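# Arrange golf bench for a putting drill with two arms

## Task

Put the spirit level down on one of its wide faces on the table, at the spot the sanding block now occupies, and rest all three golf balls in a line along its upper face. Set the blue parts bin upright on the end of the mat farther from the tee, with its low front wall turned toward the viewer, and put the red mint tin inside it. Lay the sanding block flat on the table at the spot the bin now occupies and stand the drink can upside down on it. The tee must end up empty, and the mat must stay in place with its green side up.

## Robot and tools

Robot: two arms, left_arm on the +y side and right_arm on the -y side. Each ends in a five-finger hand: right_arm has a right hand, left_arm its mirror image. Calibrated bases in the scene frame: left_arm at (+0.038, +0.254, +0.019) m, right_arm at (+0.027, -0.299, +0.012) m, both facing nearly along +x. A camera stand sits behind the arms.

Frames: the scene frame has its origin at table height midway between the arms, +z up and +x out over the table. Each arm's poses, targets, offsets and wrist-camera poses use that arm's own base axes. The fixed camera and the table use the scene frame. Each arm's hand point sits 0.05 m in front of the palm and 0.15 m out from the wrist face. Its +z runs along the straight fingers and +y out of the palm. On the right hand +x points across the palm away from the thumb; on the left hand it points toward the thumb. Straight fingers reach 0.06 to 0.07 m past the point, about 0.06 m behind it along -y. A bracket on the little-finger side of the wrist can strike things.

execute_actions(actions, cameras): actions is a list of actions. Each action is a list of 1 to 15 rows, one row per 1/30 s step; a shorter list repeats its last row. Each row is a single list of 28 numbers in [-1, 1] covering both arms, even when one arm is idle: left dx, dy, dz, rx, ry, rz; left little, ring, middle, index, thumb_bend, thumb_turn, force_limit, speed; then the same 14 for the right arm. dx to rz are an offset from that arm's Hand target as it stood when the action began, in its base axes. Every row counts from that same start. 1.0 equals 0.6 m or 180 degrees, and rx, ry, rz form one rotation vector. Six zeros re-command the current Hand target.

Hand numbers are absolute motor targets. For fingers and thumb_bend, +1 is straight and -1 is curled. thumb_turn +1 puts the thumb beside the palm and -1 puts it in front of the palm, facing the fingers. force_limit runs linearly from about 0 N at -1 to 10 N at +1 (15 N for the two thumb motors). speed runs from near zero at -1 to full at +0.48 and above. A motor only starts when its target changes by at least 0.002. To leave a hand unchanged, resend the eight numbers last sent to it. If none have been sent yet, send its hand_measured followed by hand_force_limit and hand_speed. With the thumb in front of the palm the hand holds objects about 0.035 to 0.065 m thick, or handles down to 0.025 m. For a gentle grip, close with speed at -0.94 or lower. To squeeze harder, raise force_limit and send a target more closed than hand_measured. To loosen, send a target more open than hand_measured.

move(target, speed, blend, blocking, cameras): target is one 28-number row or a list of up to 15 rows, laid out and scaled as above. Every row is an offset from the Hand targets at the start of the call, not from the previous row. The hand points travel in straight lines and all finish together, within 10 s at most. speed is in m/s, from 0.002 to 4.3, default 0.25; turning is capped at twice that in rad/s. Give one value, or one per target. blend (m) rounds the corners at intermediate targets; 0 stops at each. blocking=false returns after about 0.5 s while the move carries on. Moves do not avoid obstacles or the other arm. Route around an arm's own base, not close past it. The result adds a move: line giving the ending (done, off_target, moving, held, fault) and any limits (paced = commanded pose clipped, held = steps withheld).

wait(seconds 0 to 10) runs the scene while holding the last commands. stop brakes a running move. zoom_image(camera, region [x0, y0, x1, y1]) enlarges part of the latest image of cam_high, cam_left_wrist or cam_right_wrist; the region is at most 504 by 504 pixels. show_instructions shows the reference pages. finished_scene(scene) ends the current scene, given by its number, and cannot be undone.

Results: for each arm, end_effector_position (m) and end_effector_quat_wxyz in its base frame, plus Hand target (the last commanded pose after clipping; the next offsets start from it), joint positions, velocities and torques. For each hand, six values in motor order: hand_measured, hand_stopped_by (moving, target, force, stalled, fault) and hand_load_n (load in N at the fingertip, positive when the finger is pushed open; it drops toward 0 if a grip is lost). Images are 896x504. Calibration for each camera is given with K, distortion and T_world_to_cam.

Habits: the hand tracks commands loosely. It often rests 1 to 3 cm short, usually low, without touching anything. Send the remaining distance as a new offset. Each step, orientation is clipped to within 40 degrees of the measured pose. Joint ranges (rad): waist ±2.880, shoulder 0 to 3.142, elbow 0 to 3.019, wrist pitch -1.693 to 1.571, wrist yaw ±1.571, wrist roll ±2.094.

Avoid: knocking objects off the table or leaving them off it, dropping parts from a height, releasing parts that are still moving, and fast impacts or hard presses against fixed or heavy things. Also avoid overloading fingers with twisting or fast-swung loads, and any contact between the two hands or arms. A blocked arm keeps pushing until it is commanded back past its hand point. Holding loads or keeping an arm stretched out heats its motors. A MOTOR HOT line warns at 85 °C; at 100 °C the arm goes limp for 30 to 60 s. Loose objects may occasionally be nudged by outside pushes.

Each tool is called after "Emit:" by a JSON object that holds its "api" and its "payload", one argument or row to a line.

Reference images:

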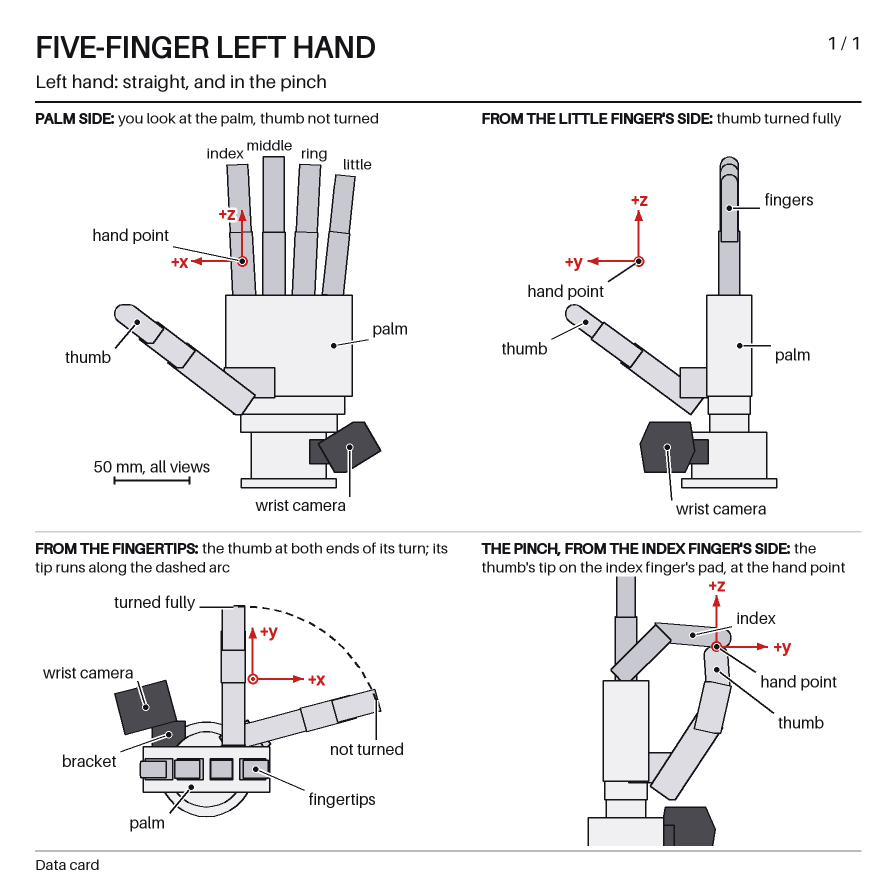

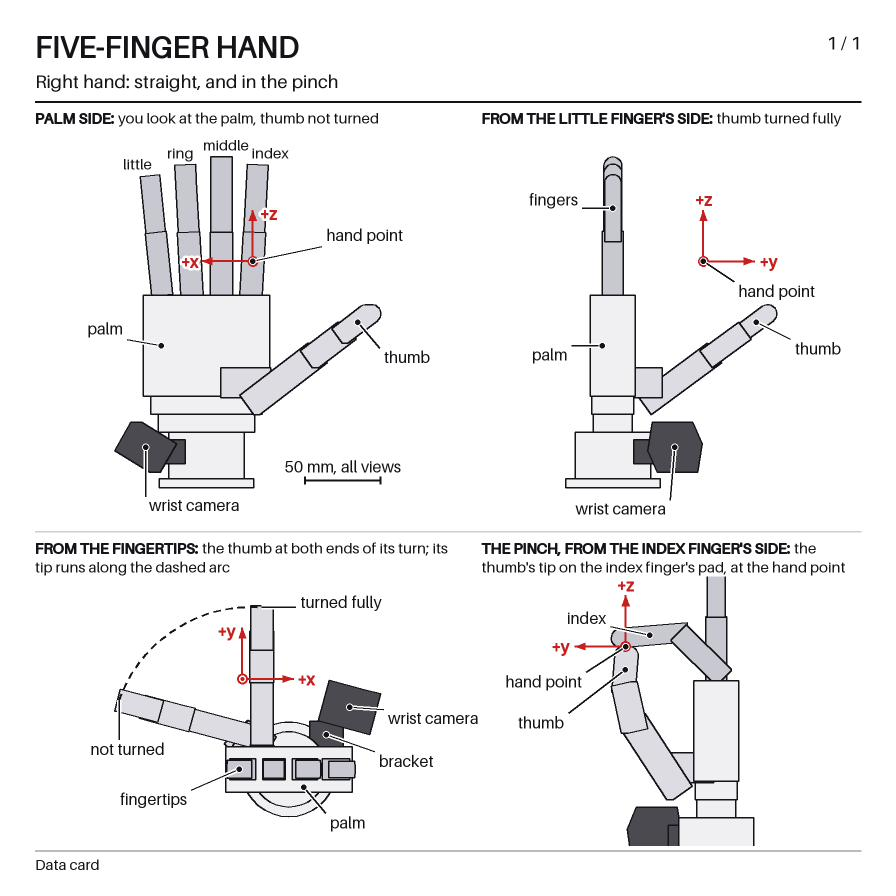

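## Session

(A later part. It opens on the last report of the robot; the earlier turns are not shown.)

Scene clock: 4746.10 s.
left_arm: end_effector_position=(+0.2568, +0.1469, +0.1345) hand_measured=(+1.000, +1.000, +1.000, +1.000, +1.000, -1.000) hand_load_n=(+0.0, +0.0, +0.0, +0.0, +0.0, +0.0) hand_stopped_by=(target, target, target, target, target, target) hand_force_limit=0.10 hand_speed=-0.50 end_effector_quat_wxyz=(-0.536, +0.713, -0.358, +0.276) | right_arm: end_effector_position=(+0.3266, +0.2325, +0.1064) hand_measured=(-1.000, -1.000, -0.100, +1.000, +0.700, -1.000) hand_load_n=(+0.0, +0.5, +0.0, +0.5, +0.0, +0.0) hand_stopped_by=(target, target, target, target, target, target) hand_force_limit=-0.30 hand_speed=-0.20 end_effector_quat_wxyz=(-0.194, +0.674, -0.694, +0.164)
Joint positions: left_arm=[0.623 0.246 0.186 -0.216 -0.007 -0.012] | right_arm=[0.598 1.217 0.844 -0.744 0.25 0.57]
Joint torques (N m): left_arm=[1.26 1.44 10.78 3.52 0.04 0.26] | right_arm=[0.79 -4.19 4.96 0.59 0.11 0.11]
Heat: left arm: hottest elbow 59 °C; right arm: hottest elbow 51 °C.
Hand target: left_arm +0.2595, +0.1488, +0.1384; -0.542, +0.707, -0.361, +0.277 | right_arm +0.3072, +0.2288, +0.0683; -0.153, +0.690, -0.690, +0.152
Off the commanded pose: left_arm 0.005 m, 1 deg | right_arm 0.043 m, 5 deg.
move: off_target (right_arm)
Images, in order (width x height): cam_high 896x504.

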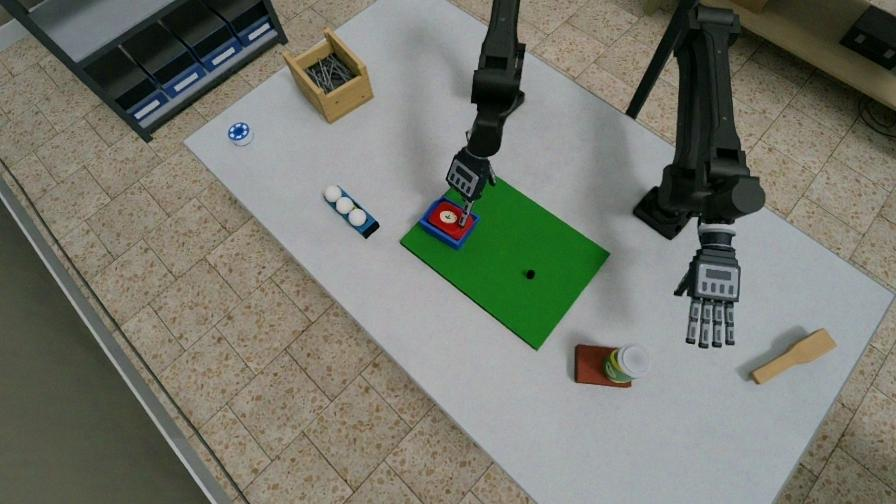

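Emit:
{"api": "move", "payload": {
  "target": [
    [0,0,0,0,0,0,1,1,1,1,1,-1,0.1,-0.5,0.005,0,0.12,0,0,0,-1,-1,-0.1,1,0.7,-1,-0.3,-0.2],
    [0,0,0,0,0,0,1,1,1,1,1,-1,0.1,-0.5,-0.14,-0.3,0.25,0,-0.1,0,0.8,0.8,0.8,0.8,0.8,-1,-0.3,-0.3],
    [0,0,0,0,0,0,1,1,1,1,1,-1,0.1,-0.5,-0.14,-0.45,0.15,0,-0.1,0,0.8,0.8,0.8,0.8,0.8,-1,-0.3,-0.3]
  ],
  "blend": [0.01,0.05,0],
  "speed": [0.1,0.2,0.2],
  "cameras": ["cam_high","cam_right_wrist"]
}}

Emit:
{"api": "zoom_image", "payload": {
  "camera": "cam_high",
  "region": [410, 180, 490, 250]
}}

Scene clock: 4817.73 s.
left_arm: end_effector_position=(+0.2568, +0.1469, +0.1345) hand_measured=(+1.000, +1.000, +1.000, +1.000, +1.000, -1.000) hand_load_n=(+0.0, +0.0, +0.0, +0.0, +0.0, +0.0) hand_stopped_by=(target, target, target, target, target, target) hand_force_limit=0.10 hand_speed=-0.50 end_effector_quat_wxyz=(-0.536, +0.713, -0.358, +0.276) | right_arm: end_effector_position=(+0.2202, -0.0369, +0.1609) hand_measured=(+0.800, +0.800, +0.800, +0.800, +0.800, -1.000) hand_load_n=(+0.0, +0.0, +0.0, +0.0, +0.0, +0.0) hand_stopped_by=(target, target, target, target, target, target) hand_force_limit=-0.30 hand_speed=-0.30 end_effector_quat_wxyz=(-0.259, +0.659, -0.659, +0.253)
Joint positions: left_arm=[0.623 0.246 0.186 -0.216 -0.007 -0.012] | right_arm=[-0.477 0.504 0.58 -0.967 -0.323 -0.361]
Joint torques (N m): left_arm=[1.2 1.49 10.8 3.54 0.04 0.26] | right_arm=[-1.32 -0.5 8.31 1.7 -0.16 0.04]
Heat: left arm: hottest elbow 59 °C; right arm: hottest elbow 40 °C.
Hand target: left_arm +0.2595, +0.1488, +0.1384; -0.542, +0.707, -0.361, +0.277 | right_arm +0.2233, -0.0412, +0.1582; -0.259, +0.658, -0.658, +0.258
Off the commanded pose: left_arm 0.005 m, 1 deg | right_arm 0.006 m, 1 deg.
move: done; blend cut to 0 m at target 2
camera_calibration:
cam_right_wrist: T_world_to_cam=[[-0.689309, -0.204837, -0.694907, 0.264698], [-0.527184, 0.799748, 0.287195, 0.0932459], [0.496922, 0.56431, -0.65926, 0.134468], [0, 0, 0, 1]] pos_world=[0.164797, -0.0962346, 0.24581]
Images, in order (width x height): cam_high 896x504, cam_right_wrist 896x504.

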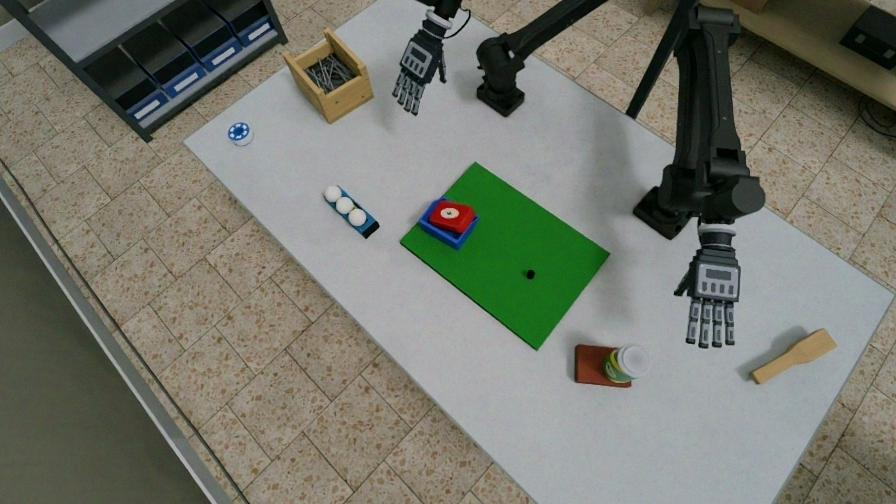

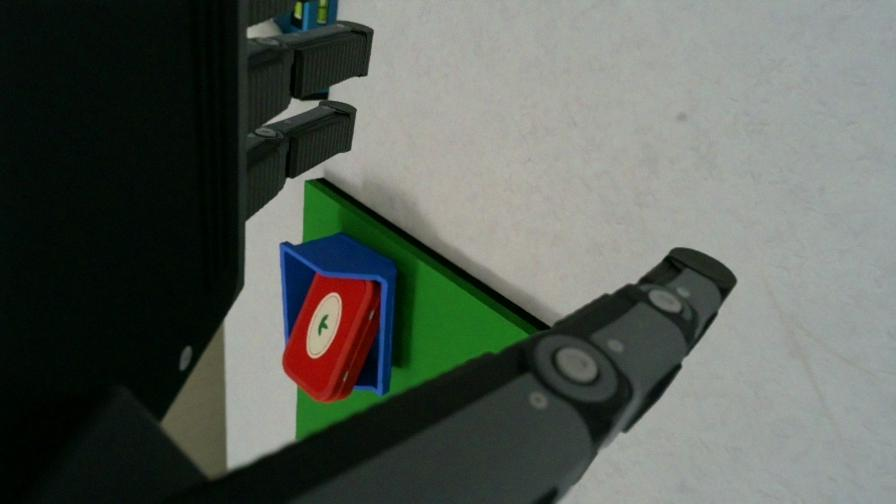

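Scaled by 6.300.

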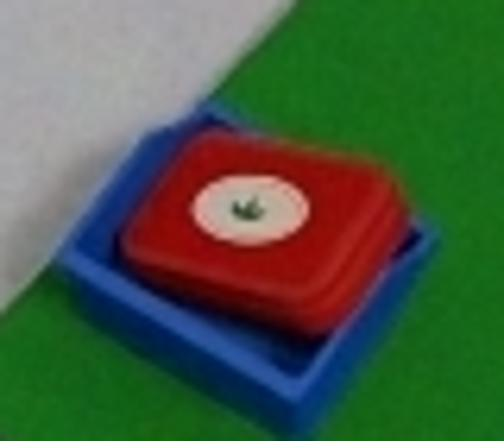

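Emit:
{"api": "zoom_image", "payload": {
  "camera": "cam_right_wrist",
  "region": [240, 200, 440, 420]
}}

Scaled by 2.291.

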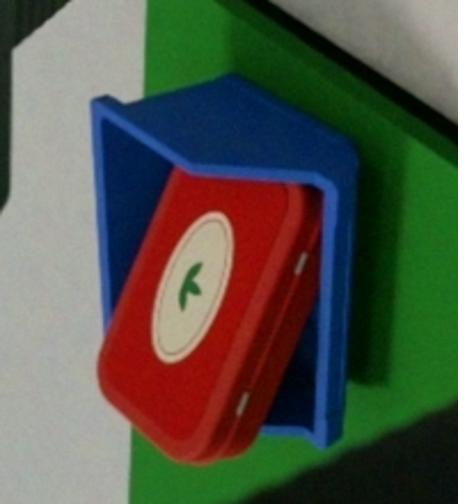

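Emit:
{"api": "move", "payload": {
  "target": [
    [0,0,0,0,0,0,1,1,1,1,1,-1,0.1,-0.5,0.028,0.4337,-0.04,0,-0.039,0,-1,-1,-0.1,1,0.7,-1,-0.3,-0.2],
    [0,0,0,0,0,0,1,1,1,1,1,-1,0.1,-0.5,0.028,0.4337,-0.1437,0,-0.039,0,-1,-1,-0.1,1,0.7,-1,-0.3,-0.2]
  ],
  "blend": [0.01,0],
  "speed": [0.2,0.1],
  "cameras": ["cam_high"]
}}

Emit:
{"api": "zoom_image", "payload": {
  "camera": "cam_high",
  "region": [410, 165, 500, 250]
}}

Scene clock: 4929.90 s.
left_arm: end_effector_position=(+0.2568, +0.1469, +0.1345) hand_measured=(+1.000, +1.000, +1.000, +1.000, +1.000, -1.000) hand_load_n=(+0.0, +0.0, +0.0, -0.5, +0.0, +0.5) hand_stopped_by=(target, target, target, target, target, target) hand_force_limit=0.10 hand_speed=-0.50 end_effector_quat_wxyz=(-0.536, +0.713, -0.358, +0.276) | right_arm: end_effector_position=(+0.2396, +0.2151, +0.0737) hand_measured=(-1.000, -1.000, -0.100, +1.000, +0.700, -1.000) hand_load_n=(+0.0, +0.0, +0.0, +0.0, +0.0, +0.5) hand_stopped_by=(target, target, target, target, target, target) hand_force_limit=-0.30 hand_speed=-0.20 end_effector_quat_wxyz=(-0.294, +0.643, -0.640, +0.300)
Joint positions: left_arm=[0.623 0.246 0.186 -0.216 -0.007 -0.012] | right_arm=[0.961 0.903 0.463 -0.543 0.679 0.743]
Joint torques (N m): left_arm=[1.26 1.44 10.78 3.52 0.04 0.26] | right_arm=[0.03 -3.14 7.66 1.46 0.65 0.2]
Heat: left arm: hottest elbow 59 °C; right arm: hottest elbow 42 °C.
Hand target: left_arm +0.2595, +0.1488, +0.1384; -0.542, +0.707, -0.361, +0.277 | right_arm +0.2399, +0.2190, +0.0719; -0.299, +0.641, -0.641, +0.298
Off the commanded pose: left_arm 0.005 m, 1 deg | right_arm 0.004 m, 1 deg.
move: done
Images, in order (width x height): cam_high 896x504.

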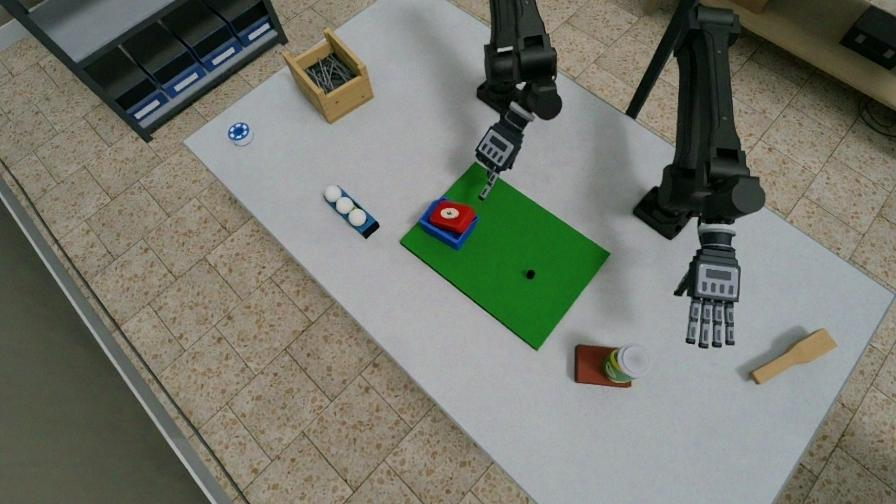

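Scaled by 5.600.

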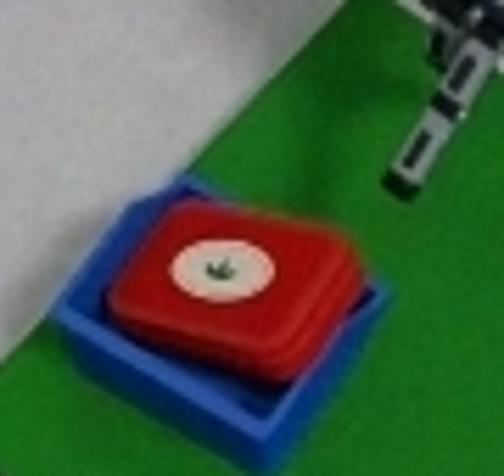

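Emit:
{"api": "move", "payload": {
  "target": [
    [0,0,0,0,0,0,1,1,1,1,1,-1,0.1,-0.5,0.0,-0.02,0.01,0,0,0,-1,-1,-0.1,1,0.7,-1,-0.3,-0.2],
    [0,0,0,0,0,0,1,1,1,1,1,-1,0.1,-0.5,0.08,-0.018,0.015,0,0,0,-1,-1,-0.1,1,0.7,-1,-0.3,-0.2]
  ],
  "speed": [0.1,0.05],
  "cameras": ["cam_high"]
}}

Emit:
{"api": "zoom_image", "payload": {
  "camera": "cam_high",
  "region": [410, 165, 500, 250]
}}

Scene clock: 4946.70 s.
left_arm: end_effector_position=(+0.2568, +0.1469, +0.1345) hand_measured=(+1.000, +1.000, +1.000, +1.000, +1.000, -1.000) hand_load_n=(+0.0, +0.0, +0.0, +0.0, +0.0, +0.0) hand_stopped_by=(target, target, target, target, target, target) hand_force_limit=0.10 hand_speed=-0.50 end_effector_quat_wxyz=(-0.536, +0.713, -0.358, +0.276) | right_arm: end_effector_position=(+0.2703, +0.1976, +0.0640) hand_measured=(-1.000, -1.000, -0.100, +1.000, +0.700, -1.000) hand_load_n=(+0.0, +0.0, +0.0, +0.0, +0.5, +0.0) hand_stopped_by=(target, target, target, target, target, target) hand_force_limit=-0.30 hand_speed=-0.20 end_effector_quat_wxyz=(-0.280, +0.653, -0.639, +0.296)
Joint positions: left_arm=[0.623 0.246 0.186 -0.216 -0.007 -0.012] | right_arm=[0.801 0.949 0.459 -0.429 0.574 0.581]
Joint torques (N m): left_arm=[1.26 1.44 10.77 3.54 0.05 0.26] | right_arm=[-1.61 -3.49 10.81 1.61 0.41 0.03]
Heat: left arm: hottest elbow 59 °C; right arm: hottest elbow 43 °C.
Hand target: left_arm +0.2595, +0.1488, +0.1384; -0.542, +0.707, -0.361, +0.277 | right_arm +0.2880, +0.2083, +0.0811; -0.299, +0.641, -0.641, +0.298
Off the commanded pose: left_arm 0.005 m, 1 deg | right_arm 0.027 m, 3 deg.
move: off_target (right_arm)
Images, in order (width x height): cam_high 896x504.

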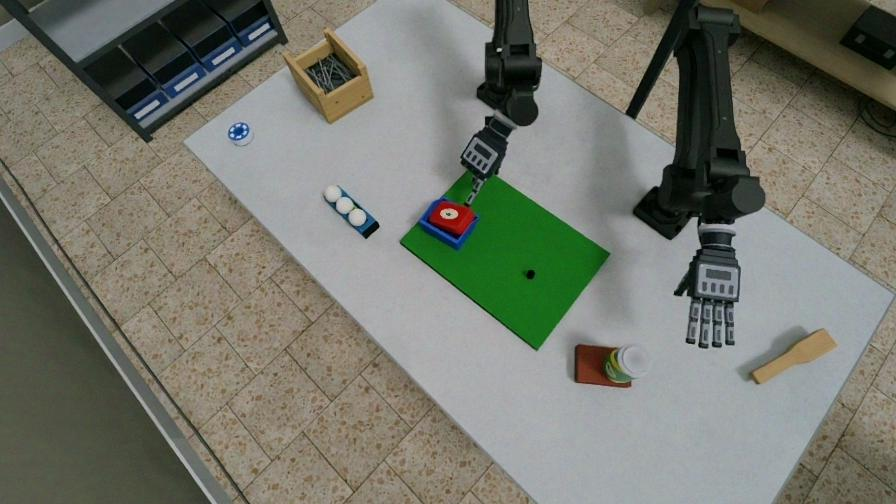

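Scaled by 5.600.

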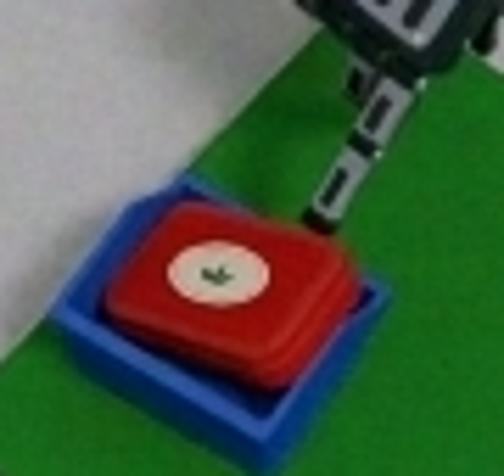

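Emit:
{"api": "move", "payload": {
  "target": [
    [0,0,0,0,0,0,1,1,1,1,1,-1,0.1,-0.5,0.035,0.02,0.012,0,0,0,-1,-1,-0.1,1,0.7,-1,-0.3,-0.2]
  ],
  "speed": [0.05],
  "cameras": ["cam_high"]
}}

Emit:
{"api": "zoom_image", "payload": {
  "camera": "cam_high",
  "region": [410, 165, 500, 250]
}}

Scene clock: 4955.93 s.
left_arm: end_effector_position=(+0.2568, +0.1469, +0.1345) hand_measured=(+1.000, +1.000, +1.000, +1.000, +1.000, -1.000) hand_load_n=(+0.0, +0.0, +0.0, +0.0, +0.0, +0.0) hand_stopped_by=(target, target, target, target, target, target) hand_force_limit=0.10 hand_speed=-0.50 end_effector_quat_wxyz=(-0.536, +0.713, -0.358, +0.276) | right_arm: end_effector_position=(+0.2830, +0.2030, +0.0622) hand_measured=(-1.000, -1.000, -0.100, +1.000, +0.700, -1.000) hand_load_n=(+0.0, +0.0, +0.0, -0.5, +0.0, +0.0) hand_stopped_by=(target, target, target, target, target, target) hand_force_limit=-0.30 hand_speed=-0.20 end_effector_quat_wxyz=(-0.271, +0.657, -0.638, +0.295)
Joint positions: left_arm=[0.623 0.246 0.186 -0.216 -0.007 -0.012] | right_arm=[0.779 1.011 0.494 -0.412 0.56 0.56]
Joint torques (N m): left_arm=[1.26 1.49 10.78 3.54 0.04 0.26] | right_arm=[-1.67 -4.01 12.34 1.62 0.39 0.05]
Heat: left arm: hottest elbow 59 °C; right arm: hottest elbow 47 °C.
Hand target: left_arm +0.2595, +0.1488, +0.1384; -0.542, +0.707, -0.361, +0.277 | right_arm +0.3090, +0.2203, +0.0883; -0.299, +0.641, -0.641, +0.298
Off the commanded pose: left_arm 0.005 m, 1 deg | right_arm 0.041 m, 4 deg.
move: off_target (right_arm)
Images, in order (width x height): cam_high 896x504.

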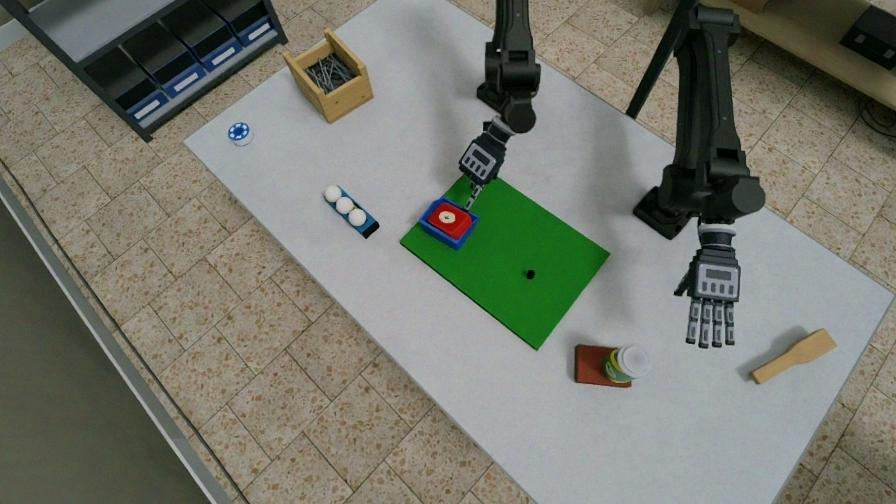

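Scaled by 5.600.

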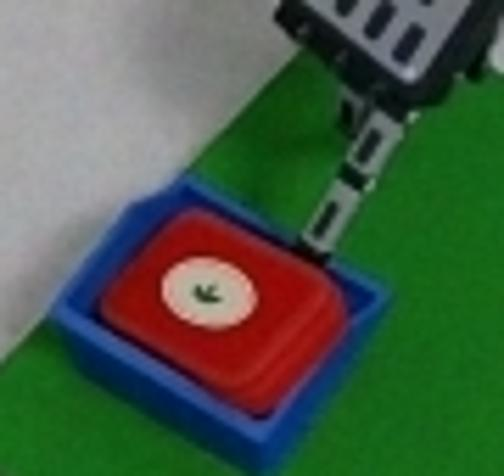

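Emit:
{"api": "move", "payload": {
  "target": [
    [0,0,0,0,0,0,1,1,1,1,1,-1,0.1,-0.5,-0.08,-0.02,0.03,0,0,0,-1,-1,-0.1,1,0.7,-1,-0.3,-0.2],
    [0,0,0,0,0,0,1,1,1,1,1,-1,0.1,-0.5,-0.14,-0.3,0.2,0,0,0,0.8,0.8,0.8,0.8,0.8,-1,-0.3,-0.3],
    [0,0,0,0,0,0,1,1,1,1,1,-1,0.1,-0.5,-0.14,-0.45,0.1,0,0,0,0.8,0.8,0.8,0.8,0.8,-1,-0.3,-0.3]
  ],
  "blend": [0.01,0.05,0],
  "speed": [0.1,0.2,0.2],
  "cameras": ["cam_high","cam_right_wrist"]
}}

Emit:
{"api": "zoom_image", "payload": {
  "camera": "cam_high",
  "region": [410, 180, 490, 250]
}}

Emit:
{"api": "zoom_image", "payload": {
  "camera": "cam_high",
  "region": [310, 130, 550, 350]
}}

Emit:
{"api": "zoom_image", "payload": {
  "camera": "cam_high",
  "region": [550, 310, 690, 430]
}}

Scene clock: 4976.33 s.
left_arm: end_effector_position=(+0.2568, +0.1469, +0.1345) hand_measured=(+1.000, +1.000, +1.000, +1.000, +1.000, -1.000) hand_load_n=(+0.5, +0.0, +0.0, +0.0, +0.0, +0.0) hand_stopped_by=(target, target, target, target, target, target) hand_force_limit=0.10 hand_speed=-0.50 end_effector_quat_wxyz=(-0.536, +0.713, -0.358, +0.276) | right_arm: end_effector_position=(+0.2221, -0.0452, +0.1496) hand_measured=(+0.800, +0.800, +0.800, +0.800, +0.800, -1.000) hand_load_n=(+0.5, +0.0, +0.0, +0.0, +0.0, +0.0) hand_stopped_by=(target, target, target, target, target, target) hand_force_limit=-0.30 hand_speed=-0.30 end_effector_quat_wxyz=(-0.300, +0.642, -0.643, +0.291)
Joint positions: left_arm=[0.623 0.246 0.186 -0.216 -0.007 -0.012] | right_arm=[-0.599 0.43 0.495 -0.873 -0.451 -0.413]
Joint torques (N m): left_arm=[1.32 1.44 10.78 3.54 0.05 0.26] | right_arm=[-1.26 -0.09 8.51 1.8 -0.22 0.04]
Heat: left arm: hottest elbow 60 °C; right arm: hottest elbow 53 °C.
Hand target: left_arm +0.2595, +0.1488, +0.1384; -0.542, +0.707, -0.361, +0.277 | right_arm +0.2250, -0.0498, +0.1483; -0.299, +0.641, -0.641, +0.298
Off the commanded pose: left_arm 0.005 m, 1 deg | right_arm 0.006 m, 1 deg.
move: done; blend cut to 0 m at target 2; target 2's new numbers were sent with right_arm's hand 0.033 m and 3 deg from that target
camera_calibration:
cam_right_wrist: T_world_to_cam=[[-0.601255, -0.201461, -0.773244, 0.248793], [-0.55711, 0.7994, 0.224919, 0.11996], [0.572819, 0.566015, -0.592879, 0.103986], [0, 0, 0, 1]] pos_world=[0.156854, -0.104631, 0.227047]
Images, in order (width x height): cam_high 896x504, cam_right_wrist 896x504.

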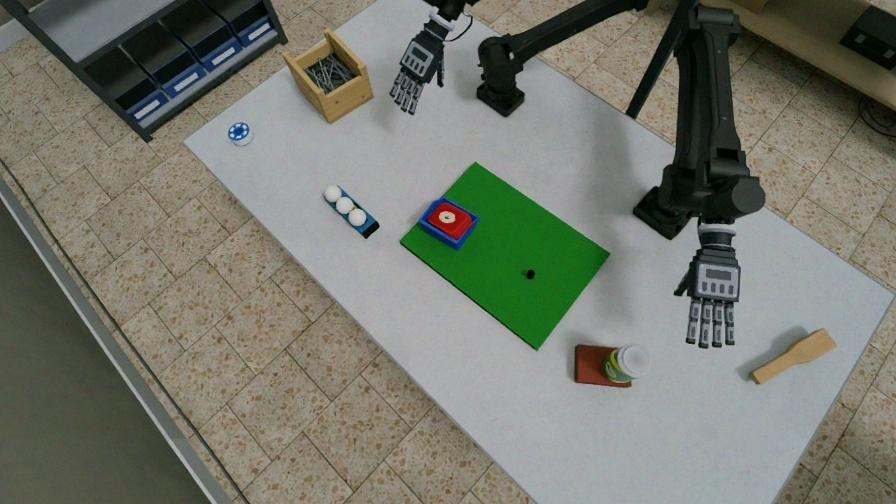

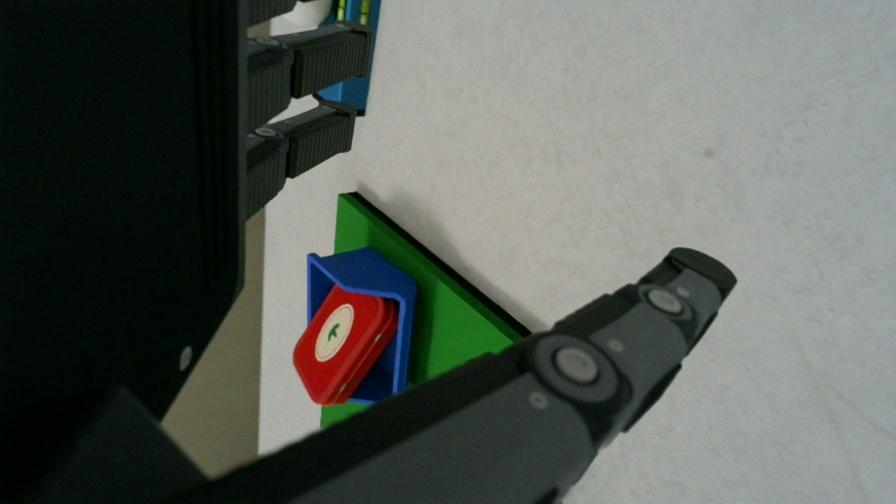

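Scaled by 6.300.

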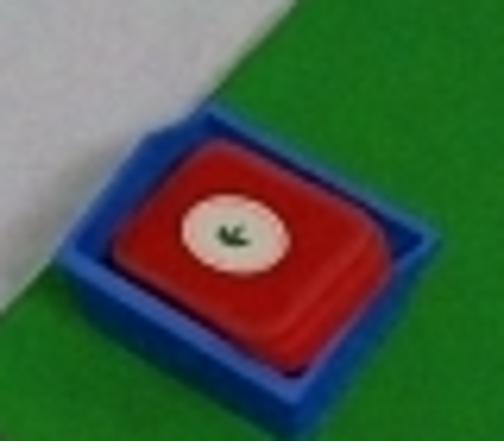

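Scaled by 2.100.

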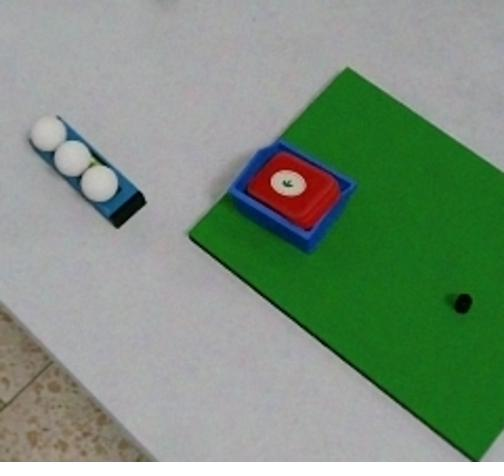

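Scaled by 3.600.

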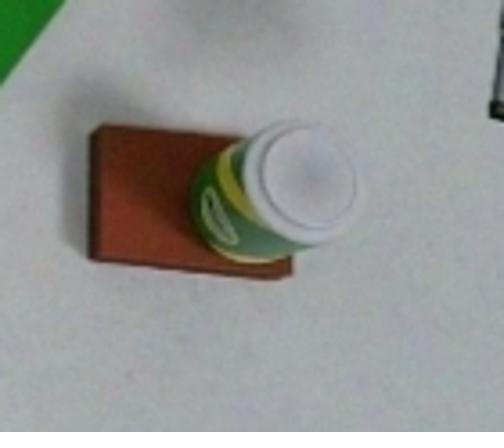

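Emit:
{"api": "zoom_image", "payload": {
  "camera": "cam_right_wrist",
  "region": [250, 210, 450, 430]
}}

Scaled by 2.291.

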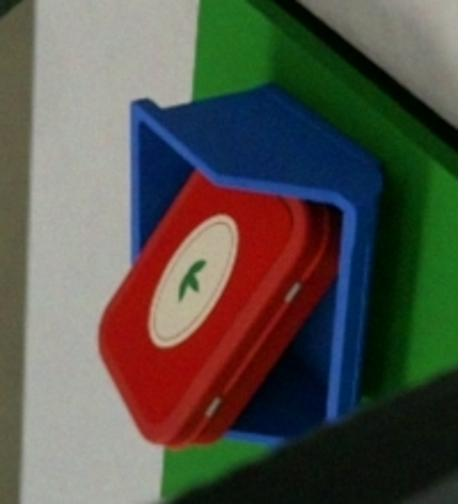

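Emit:
{"api": "move", "payload": {
  "target": [
    [0,0,0,0,0,0,1,1,1,1,1,-1,0.1,-0.5,0.13,0.558,0.0,0,0,0,-1,-1,-0.1,1,0.7,-1,-0.3,-0.2],
    [0,0,0,0,0,0,1,1,1,1,1,-1,0.1,-0.5,0.13,0.558,-0.12,0,0,0,-1,-1,-0.1,1,0.7,-1,-0.3,-0.2]
  ],
  "blend": [0.01,0],
  "speed": [0.2,0.1],
  "cameras": ["cam_high","cam_right_wrist"]
}}

Emit:
{"api": "zoom_image", "payload": {
  "camera": "cam_high",
  "region": [410, 165, 500, 250]
}}

Scene clock: 5033.00 s.
left_arm: end_effector_position=(+0.2568, +0.1469, +0.1345) hand_measured=(+1.000, +1.000, +1.000, +1.000, +1.000, -1.000) hand_load_n=(+0.0, +0.0, +0.0, +0.0, +0.0, +0.0) hand_stopped_by=(target, target, target, target, target, target) hand_force_limit=0.10 hand_speed=-0.50 end_effector_quat_wxyz=(-0.536, +0.713, -0.358, +0.276) | right_arm: end_effector_position=(+0.3034, +0.2804, +0.0787) hand_measured=(-1.000, -1.000, -0.100, +1.000, +0.700, -1.000) hand_load_n=(+0.0, +0.0, +0.0, +0.0, +0.0, +0.5) hand_stopped_by=(target, target, target, target, target, target) hand_force_limit=-0.30 hand_speed=-0.20 end_effector_quat_wxyz=(-0.293, +0.643, -0.641, +0.300)
Joint positions: left_arm=[0.623 0.246 0.186 -0.216 -0.007 -0.012] | right_arm=[0.914 1.2 0.658 -0.413 0.653 0.696]
Joint torques (N m): left_arm=[1.2 1.49 10.78 3.54 0.05 0.26] | right_arm=[0.21 -6.42 7.32 1.51 0.64 0.2]
Heat: left arm: hottest elbow 60 °C; right arm: hottest elbow 47 °C.
Hand target: left_arm +0.2595, +0.1488, +0.1384; -0.542, +0.707, -0.361, +0.277 | right_arm +0.3029, +0.2850, +0.0763; -0.299, +0.641, -0.641, +0.298
Off the commanded pose: left_arm 0.005 m, 1 deg | right_arm 0.005 m, 1 deg.
move: done
camera_calibration:
cam_right_wrist: T_world_to_cam=[[-0.599594, -0.215668, -0.770697, 0.31166], [-0.554431, 0.806414, 0.205679, -0.0802711], [0.577142, 0.550622, -0.603094, -0.165114], [0, 0, 0, 1]] pos_world=[0.237659, 0.222862, 0.157126]
Images, in order (width x height): cam_high 896x504, cam_right_wrist 896x504.

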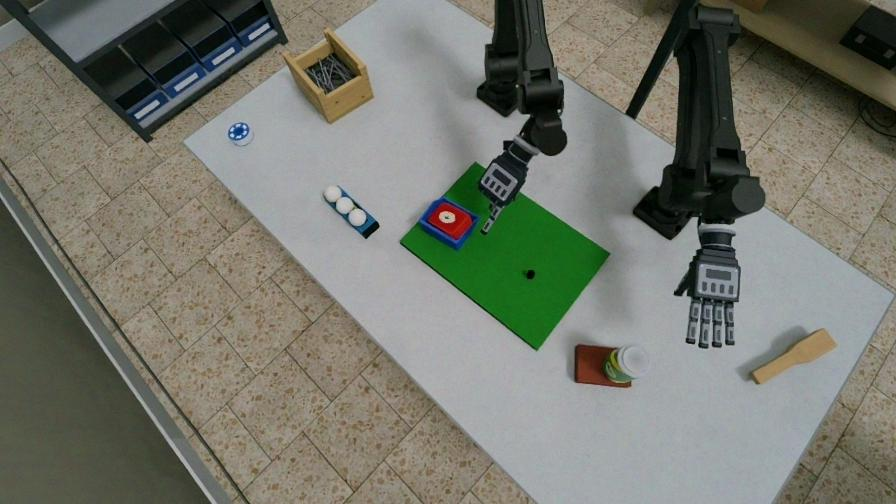

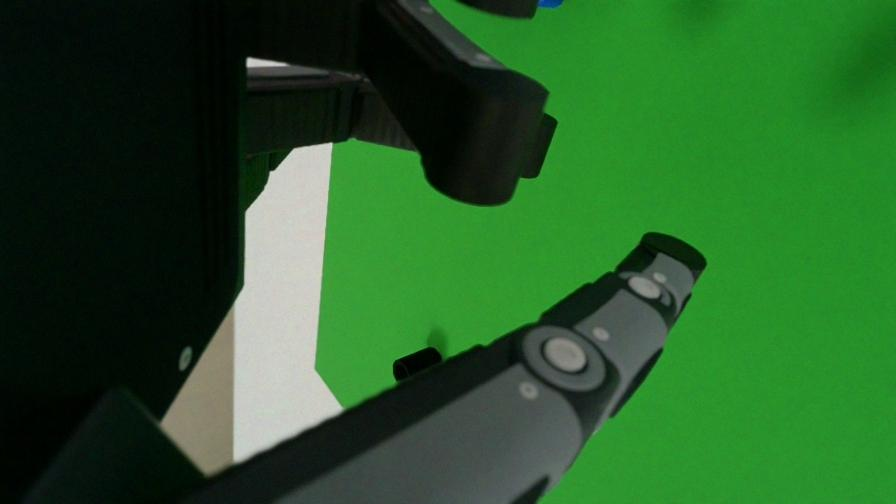

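Scaled by 5.600.

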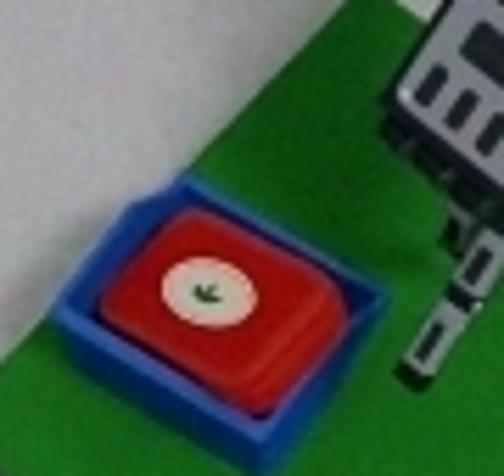

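Emit:
{"api": "move", "payload": {
  "target": [
    [0,0,0,0,0,0,1,1,1,1,1,-1,0.1,-0.5,0.0,-0.06,0.005,0,0,0,-1,-1,-0.1,1,0.7,-1,-0.3,-0.2],
    [0,0,0,0,0,0,1,1,1,1,1,-1,0.1,-0.5,0.0,-0.09,0.005,0,0,0,-1,-1,-0.1,1,0.7,-1,-0.3,-0.2]
  ],
  "speed": [0.08,0.05],
  "cameras": ["cam_high"]
}}

Emit:
{"api": "zoom_image", "payload": {
  "camera": "cam_high",
  "region": [410, 165, 500, 250]
}}

Scene clock: 5048.17 s.
left_arm: end_effector_position=(+0.2568, +0.1469, +0.1345) hand_measured=(+1.000, +1.000, +1.000, +1.000, +1.000, -1.000) hand_load_n=(+0.0, +0.0, -0.5, +0.0, +0.0, +0.0) hand_stopped_by=(target, target, target, target, target, target) hand_force_limit=0.10 hand_speed=-0.50 end_effector_quat_wxyz=(-0.536, +0.713, -0.358, +0.276) | right_arm: end_effector_position=(+0.2987, +0.2349, +0.0764) hand_measured=(-1.000, -1.000, -0.100, +1.000, +0.700, -1.000) hand_load_n=(+0.0, +0.0, +0.0, +0.0, +0.0, +0.0) hand_stopped_by=(target, target, target, target, target, target) hand_force_limit=-0.30 hand_speed=-0.20 end_effector_quat_wxyz=(-0.291, +0.648, -0.639, +0.296)
Joint positions: left_arm=[0.623 0.246 0.186 -0.216 -0.007 -0.012] | right_arm=[0.821 1.079 0.562 -0.389 0.586 0.599]
Joint torques (N m): left_arm=[1.2 1.44 10.78 3.54 0.05 0.26] | right_arm=[-1.67 -6.77 7.13 1.57 0.43 0.01]
Heat: left arm: hottest elbow 60 °C; right arm: hottest elbow 45 °C.
Hand target: left_arm +0.2595, +0.1488, +0.1384; -0.542, +0.707, -0.361, +0.277 | right_arm +0.3029, +0.2311, +0.0793; -0.299, +0.641, -0.641, +0.298
Off the commanded pose: left_arm 0.005 m, 1 deg | right_arm 0.006 m, 1 deg.
move: done
Images, in order (width x height): cam_high 896x504.

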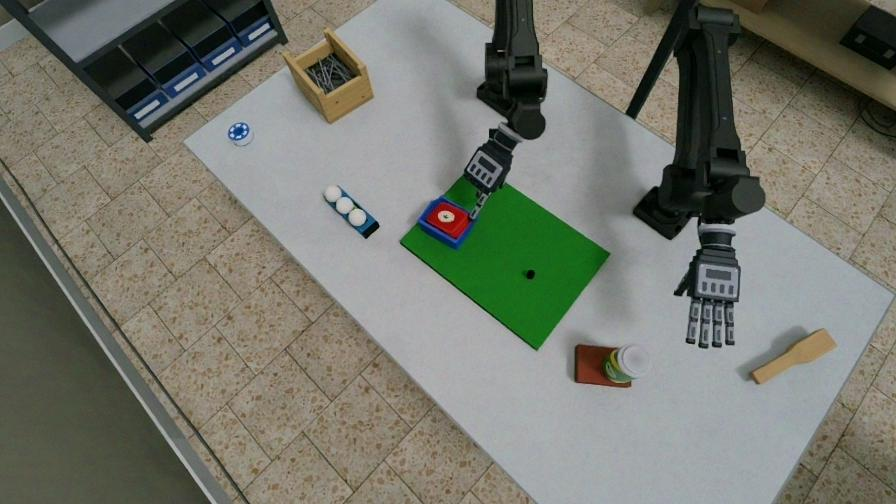

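Scaled by 5.600.

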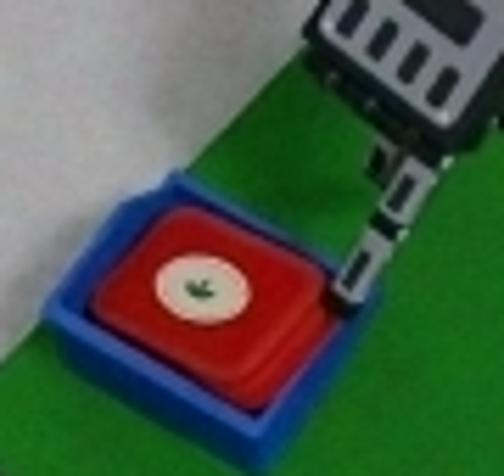

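Emit:
{"api": "move", "payload": {
  "target": [
    [0,0,0,0,0,0,1,1,1,1,1,-1,0.1,-0.5,0.0,0.03,0.1,0,0,0,-1,-1,-0.1,1,0.7,-1,-0.3,-0.2],
    [0,0,0,0,0,0,1,1,1,1,1,-1,0.1,-0.5,0.125,0,0.16,0,0.139,0,-1,-1,-0.1,1,0.7,-1,-0.3,-0.2],
    [0,0,0,0,0,0,1,1,1,1,1,-1,0.1,-0.5,0.125,-0.003,0.09,0,0.139,0,-1,-1,-0.1,1,0.7,-1,-0.3,-0.2]
  ],
  "blend": [0.01,0,0],
  "speed": [0.08,0.15,0.1],
  "cameras": ["cam_high"]
}}

Emit:
{"api": "zoom_image", "payload": {
  "camera": "cam_high",
  "region": [410, 165, 500, 250]
}}

Scene clock: 5105.57 s.
left_arm: end_effector_position=(+0.2568, +0.1469, +0.1345) hand_measured=(+1.000, +1.000, +1.000, +1.000, +1.000, -1.000) hand_load_n=(+0.0, +0.0, +0.0, +0.0, +0.0, +0.0) hand_stopped_by=(target, target, target, target, target, target) hand_force_limit=0.10 hand_speed=-0.50 end_effector_quat_wxyz=(-0.536, +0.713, -0.358, +0.276) | right_arm: end_effector_position=(+0.3727, +0.2336, +0.1405) hand_measured=(-1.000, -1.000, -0.100, +1.000, +0.700, -1.000) hand_load_n=(+0.0, +0.0, +0.0, +0.0, +0.0, +0.0) hand_stopped_by=(target, target, target, target, target, target) hand_force_limit=-0.30 hand_speed=-0.20 end_effector_quat_wxyz=(-0.155, +0.692, -0.688, +0.152)
Joint positions: left_arm=[0.623 0.246 0.186 -0.216 -0.007 -0.012] | right_arm=[0.531 1.349 1.072 -0.908 0.211 0.484]
Joint torques (N m): left_arm=[1.2 1.44 10.8 3.52 0.05 0.26] | right_arm=[-1.61 -8.41 7.71 1.18 0.19 0.04]
Heat: left arm: hottest elbow 60 °C; right arm: hottest elbow 43 °C.
Hand target: left_arm +0.2595, +0.1488, +0.1384; -0.542, +0.707, -0.361, +0.277 | right_arm +0.3780, +0.2293, +0.1335; -0.153, +0.690, -0.690, +0.152
Off the commanded pose: left_arm 0.005 m, 1 deg | right_arm 0.010 m, 0 deg.
move: done
Images, in order (width x height): cam_high 896x504.

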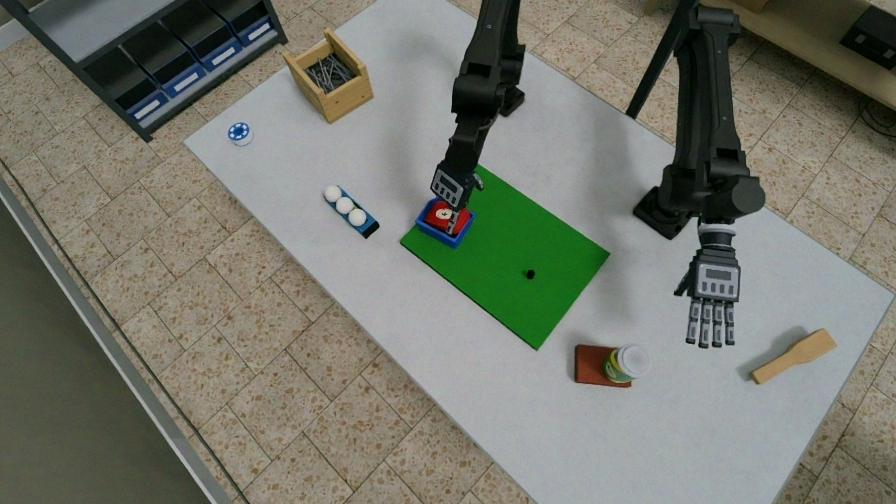

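Scaled by 5.600.

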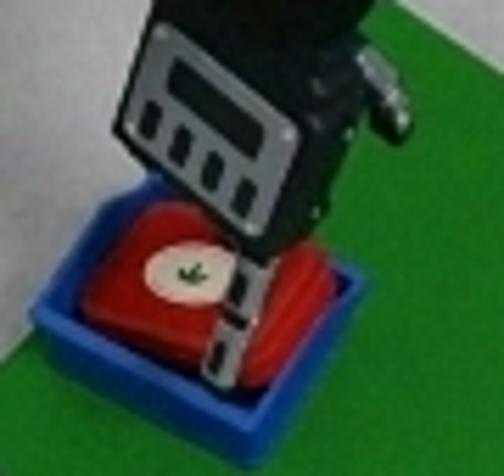

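Emit:
{"api": "move", "payload": {
  "target": [
    [0,0,0,0,0,0,1,1,1,1,1,-1,0.1,-0.5,0.0,0,-0.045,0,0,0,-1,-1,-0.1,1,0.7,-1,-0.3,-0.2],
    [0,0,0,0,0,0,1,1,1,1,1,-1,0.1,-0.5,-0.035,0,-0.045,0,0,0,-1,-1,-0.1,1,0.7,-1,-0.3,-0.2]
  ],
  "speed": [0.06,0.05],
  "cameras": ["cam_high"]
}}

Emit:
{"api": "zoom_image", "payload": {
  "camera": "cam_high",
  "region": [410, 165, 500, 250]
}}

Scene clock: 5124.93 s.
left_arm: end_effector_position=(+0.2568, +0.1469, +0.1345) hand_measured=(+1.000, +1.000, +1.000, +1.000, +1.000, -1.000) hand_load_n=(+0.0, +0.0, +0.0, +0.0, +0.0, +0.0) hand_stopped_by=(target, target, target, target, target, target) hand_force_limit=0.10 hand_speed=-0.50 end_effector_quat_wxyz=(-0.536, +0.713, -0.358, +0.276) | right_arm: end_effector_position=(+0.3594, +0.2251, +0.1021) hand_measured=(-1.000, -1.000, -0.100, +1.000, +0.700, -1.000) hand_load_n=(+0.0, +0.0, +0.0, +0.0, +0.0, +0.0) hand_stopped_by=(target, target, target, target, target, target) hand_force_limit=-0.30 hand_speed=-0.20 end_effector_quat_wxyz=(-0.142, +0.692, -0.692, +0.150)
Joint positions: left_arm=[0.623 0.246 0.186 -0.216 -0.007 -0.012] | right_arm=[0.531 1.358 0.979 -0.832 0.216 0.491]
Joint torques (N m): left_arm=[1.2 1.49 10.78 3.52 0.05 0.26] | right_arm=[0.38 -10.4 7.24 0.87 0.41 0.22]
Heat: left arm: hottest elbow 60 °C; right arm: hottest elbow 45 °C.
Hand target: left_arm +0.2595, +0.1488, +0.1384; -0.542, +0.707, -0.361, +0.277 | right_arm +0.3570, +0.2293, +0.1065; -0.153, +0.690, -0.690, +0.152
Off the commanded pose: left_arm 0.005 m, 1 deg | right_arm 0.007 m, 1 deg.
move: done
Images, in order (width x height): cam_high 896x504.

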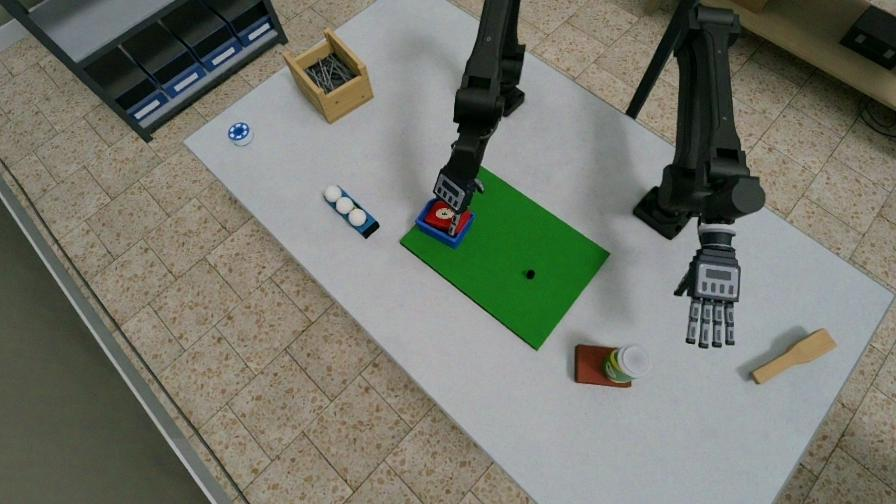

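Scaled by 5.600.

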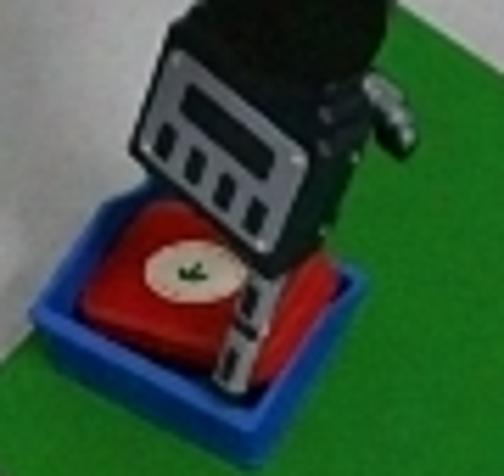

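Emit:
{"api": "move", "payload": {
  "target": [
    [0,0,0,0,0,0,1,1,1,1,1,-1,0.1,-0.5,-0.022,0.005,0.004,0,0,0,-1,-1,-0.1,1,0.7,-1,-0.3,-0.2]
  ],
  "speed": [0.05],
  "cameras": ["cam_high"]
}}

Emit:
{"api": "zoom_image", "payload": {
  "camera": "cam_high",
  "region": [410, 165, 500, 250]
}}

Scene clock: 5139.00 s.
left_arm: end_effector_position=(+0.2568, +0.1469, +0.1345) hand_measured=(+1.000, +1.000, +1.000, +1.000, +1.000, -1.000) hand_load_n=(+0.0, +0.0, +0.0, +0.0, +0.0, +0.0) hand_stopped_by=(target, target, target, target, target, target) hand_force_limit=0.10 hand_speed=-0.50 end_effector_quat_wxyz=(-0.536, +0.713, -0.358, +0.276) | right_arm: end_effector_position=(+0.3502, +0.2297, +0.1057) hand_measured=(-1.000, -1.000, -0.100, +1.000, +0.700, -1.000) hand_load_n=(+0.0, +0.0, +0.0, +0.0, +0.0, +0.0) hand_stopped_by=(target, target, target, target, target, target) hand_force_limit=-0.30 hand_speed=-0.20 end_effector_quat_wxyz=(-0.149, +0.690, -0.692, +0.152)
Joint positions: left_arm=[0.623 0.246 0.186 -0.216 -0.007 -0.012] | right_arm=[0.553 1.331 0.961 -0.832 0.225 0.515]
Joint torques (N m): left_arm=[1.26 1.49 10.78 3.52 0.04 0.26] | right_arm=[0.62 -10.4 7.23 0.39 0.42 0.21]
Heat: left arm: hottest elbow 60 °C; right arm: hottest elbow 43 °C.
Hand target: left_arm +0.2595, +0.1488, +0.1384; -0.542, +0.707, -0.361, +0.277 | right_arm +0.3438, +0.2323, +0.1089; -0.153, +0.690, -0.691, +0.152
Off the commanded pose: left_arm 0.005 m, 1 deg | right_arm 0.008 m, 1 deg.
move: done
Images, in order (width x height): cam_high 896x504.

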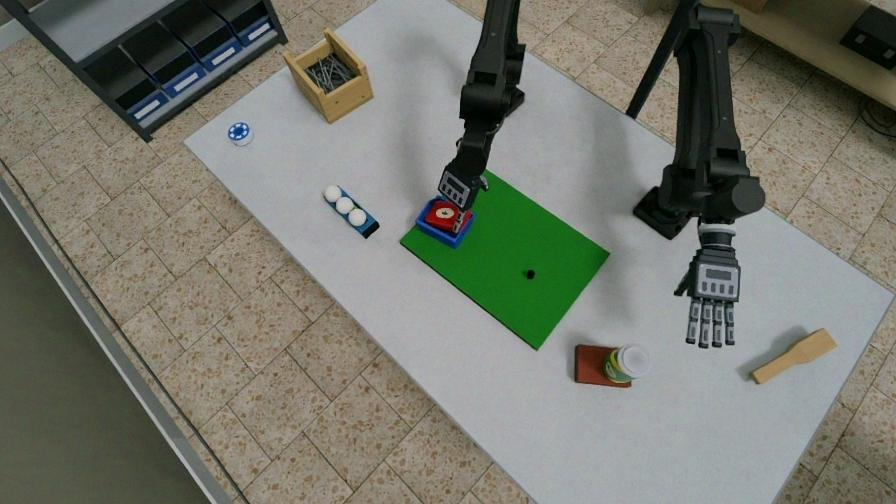

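Scaled by 5.600.

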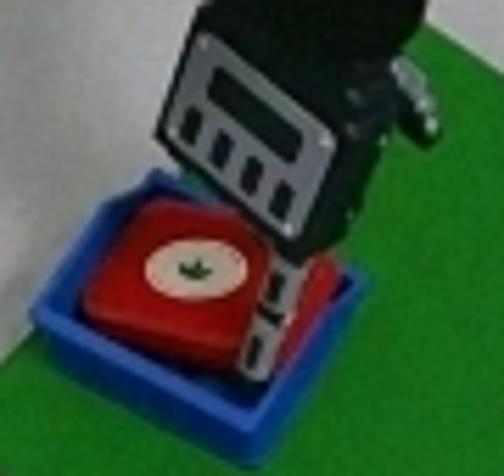

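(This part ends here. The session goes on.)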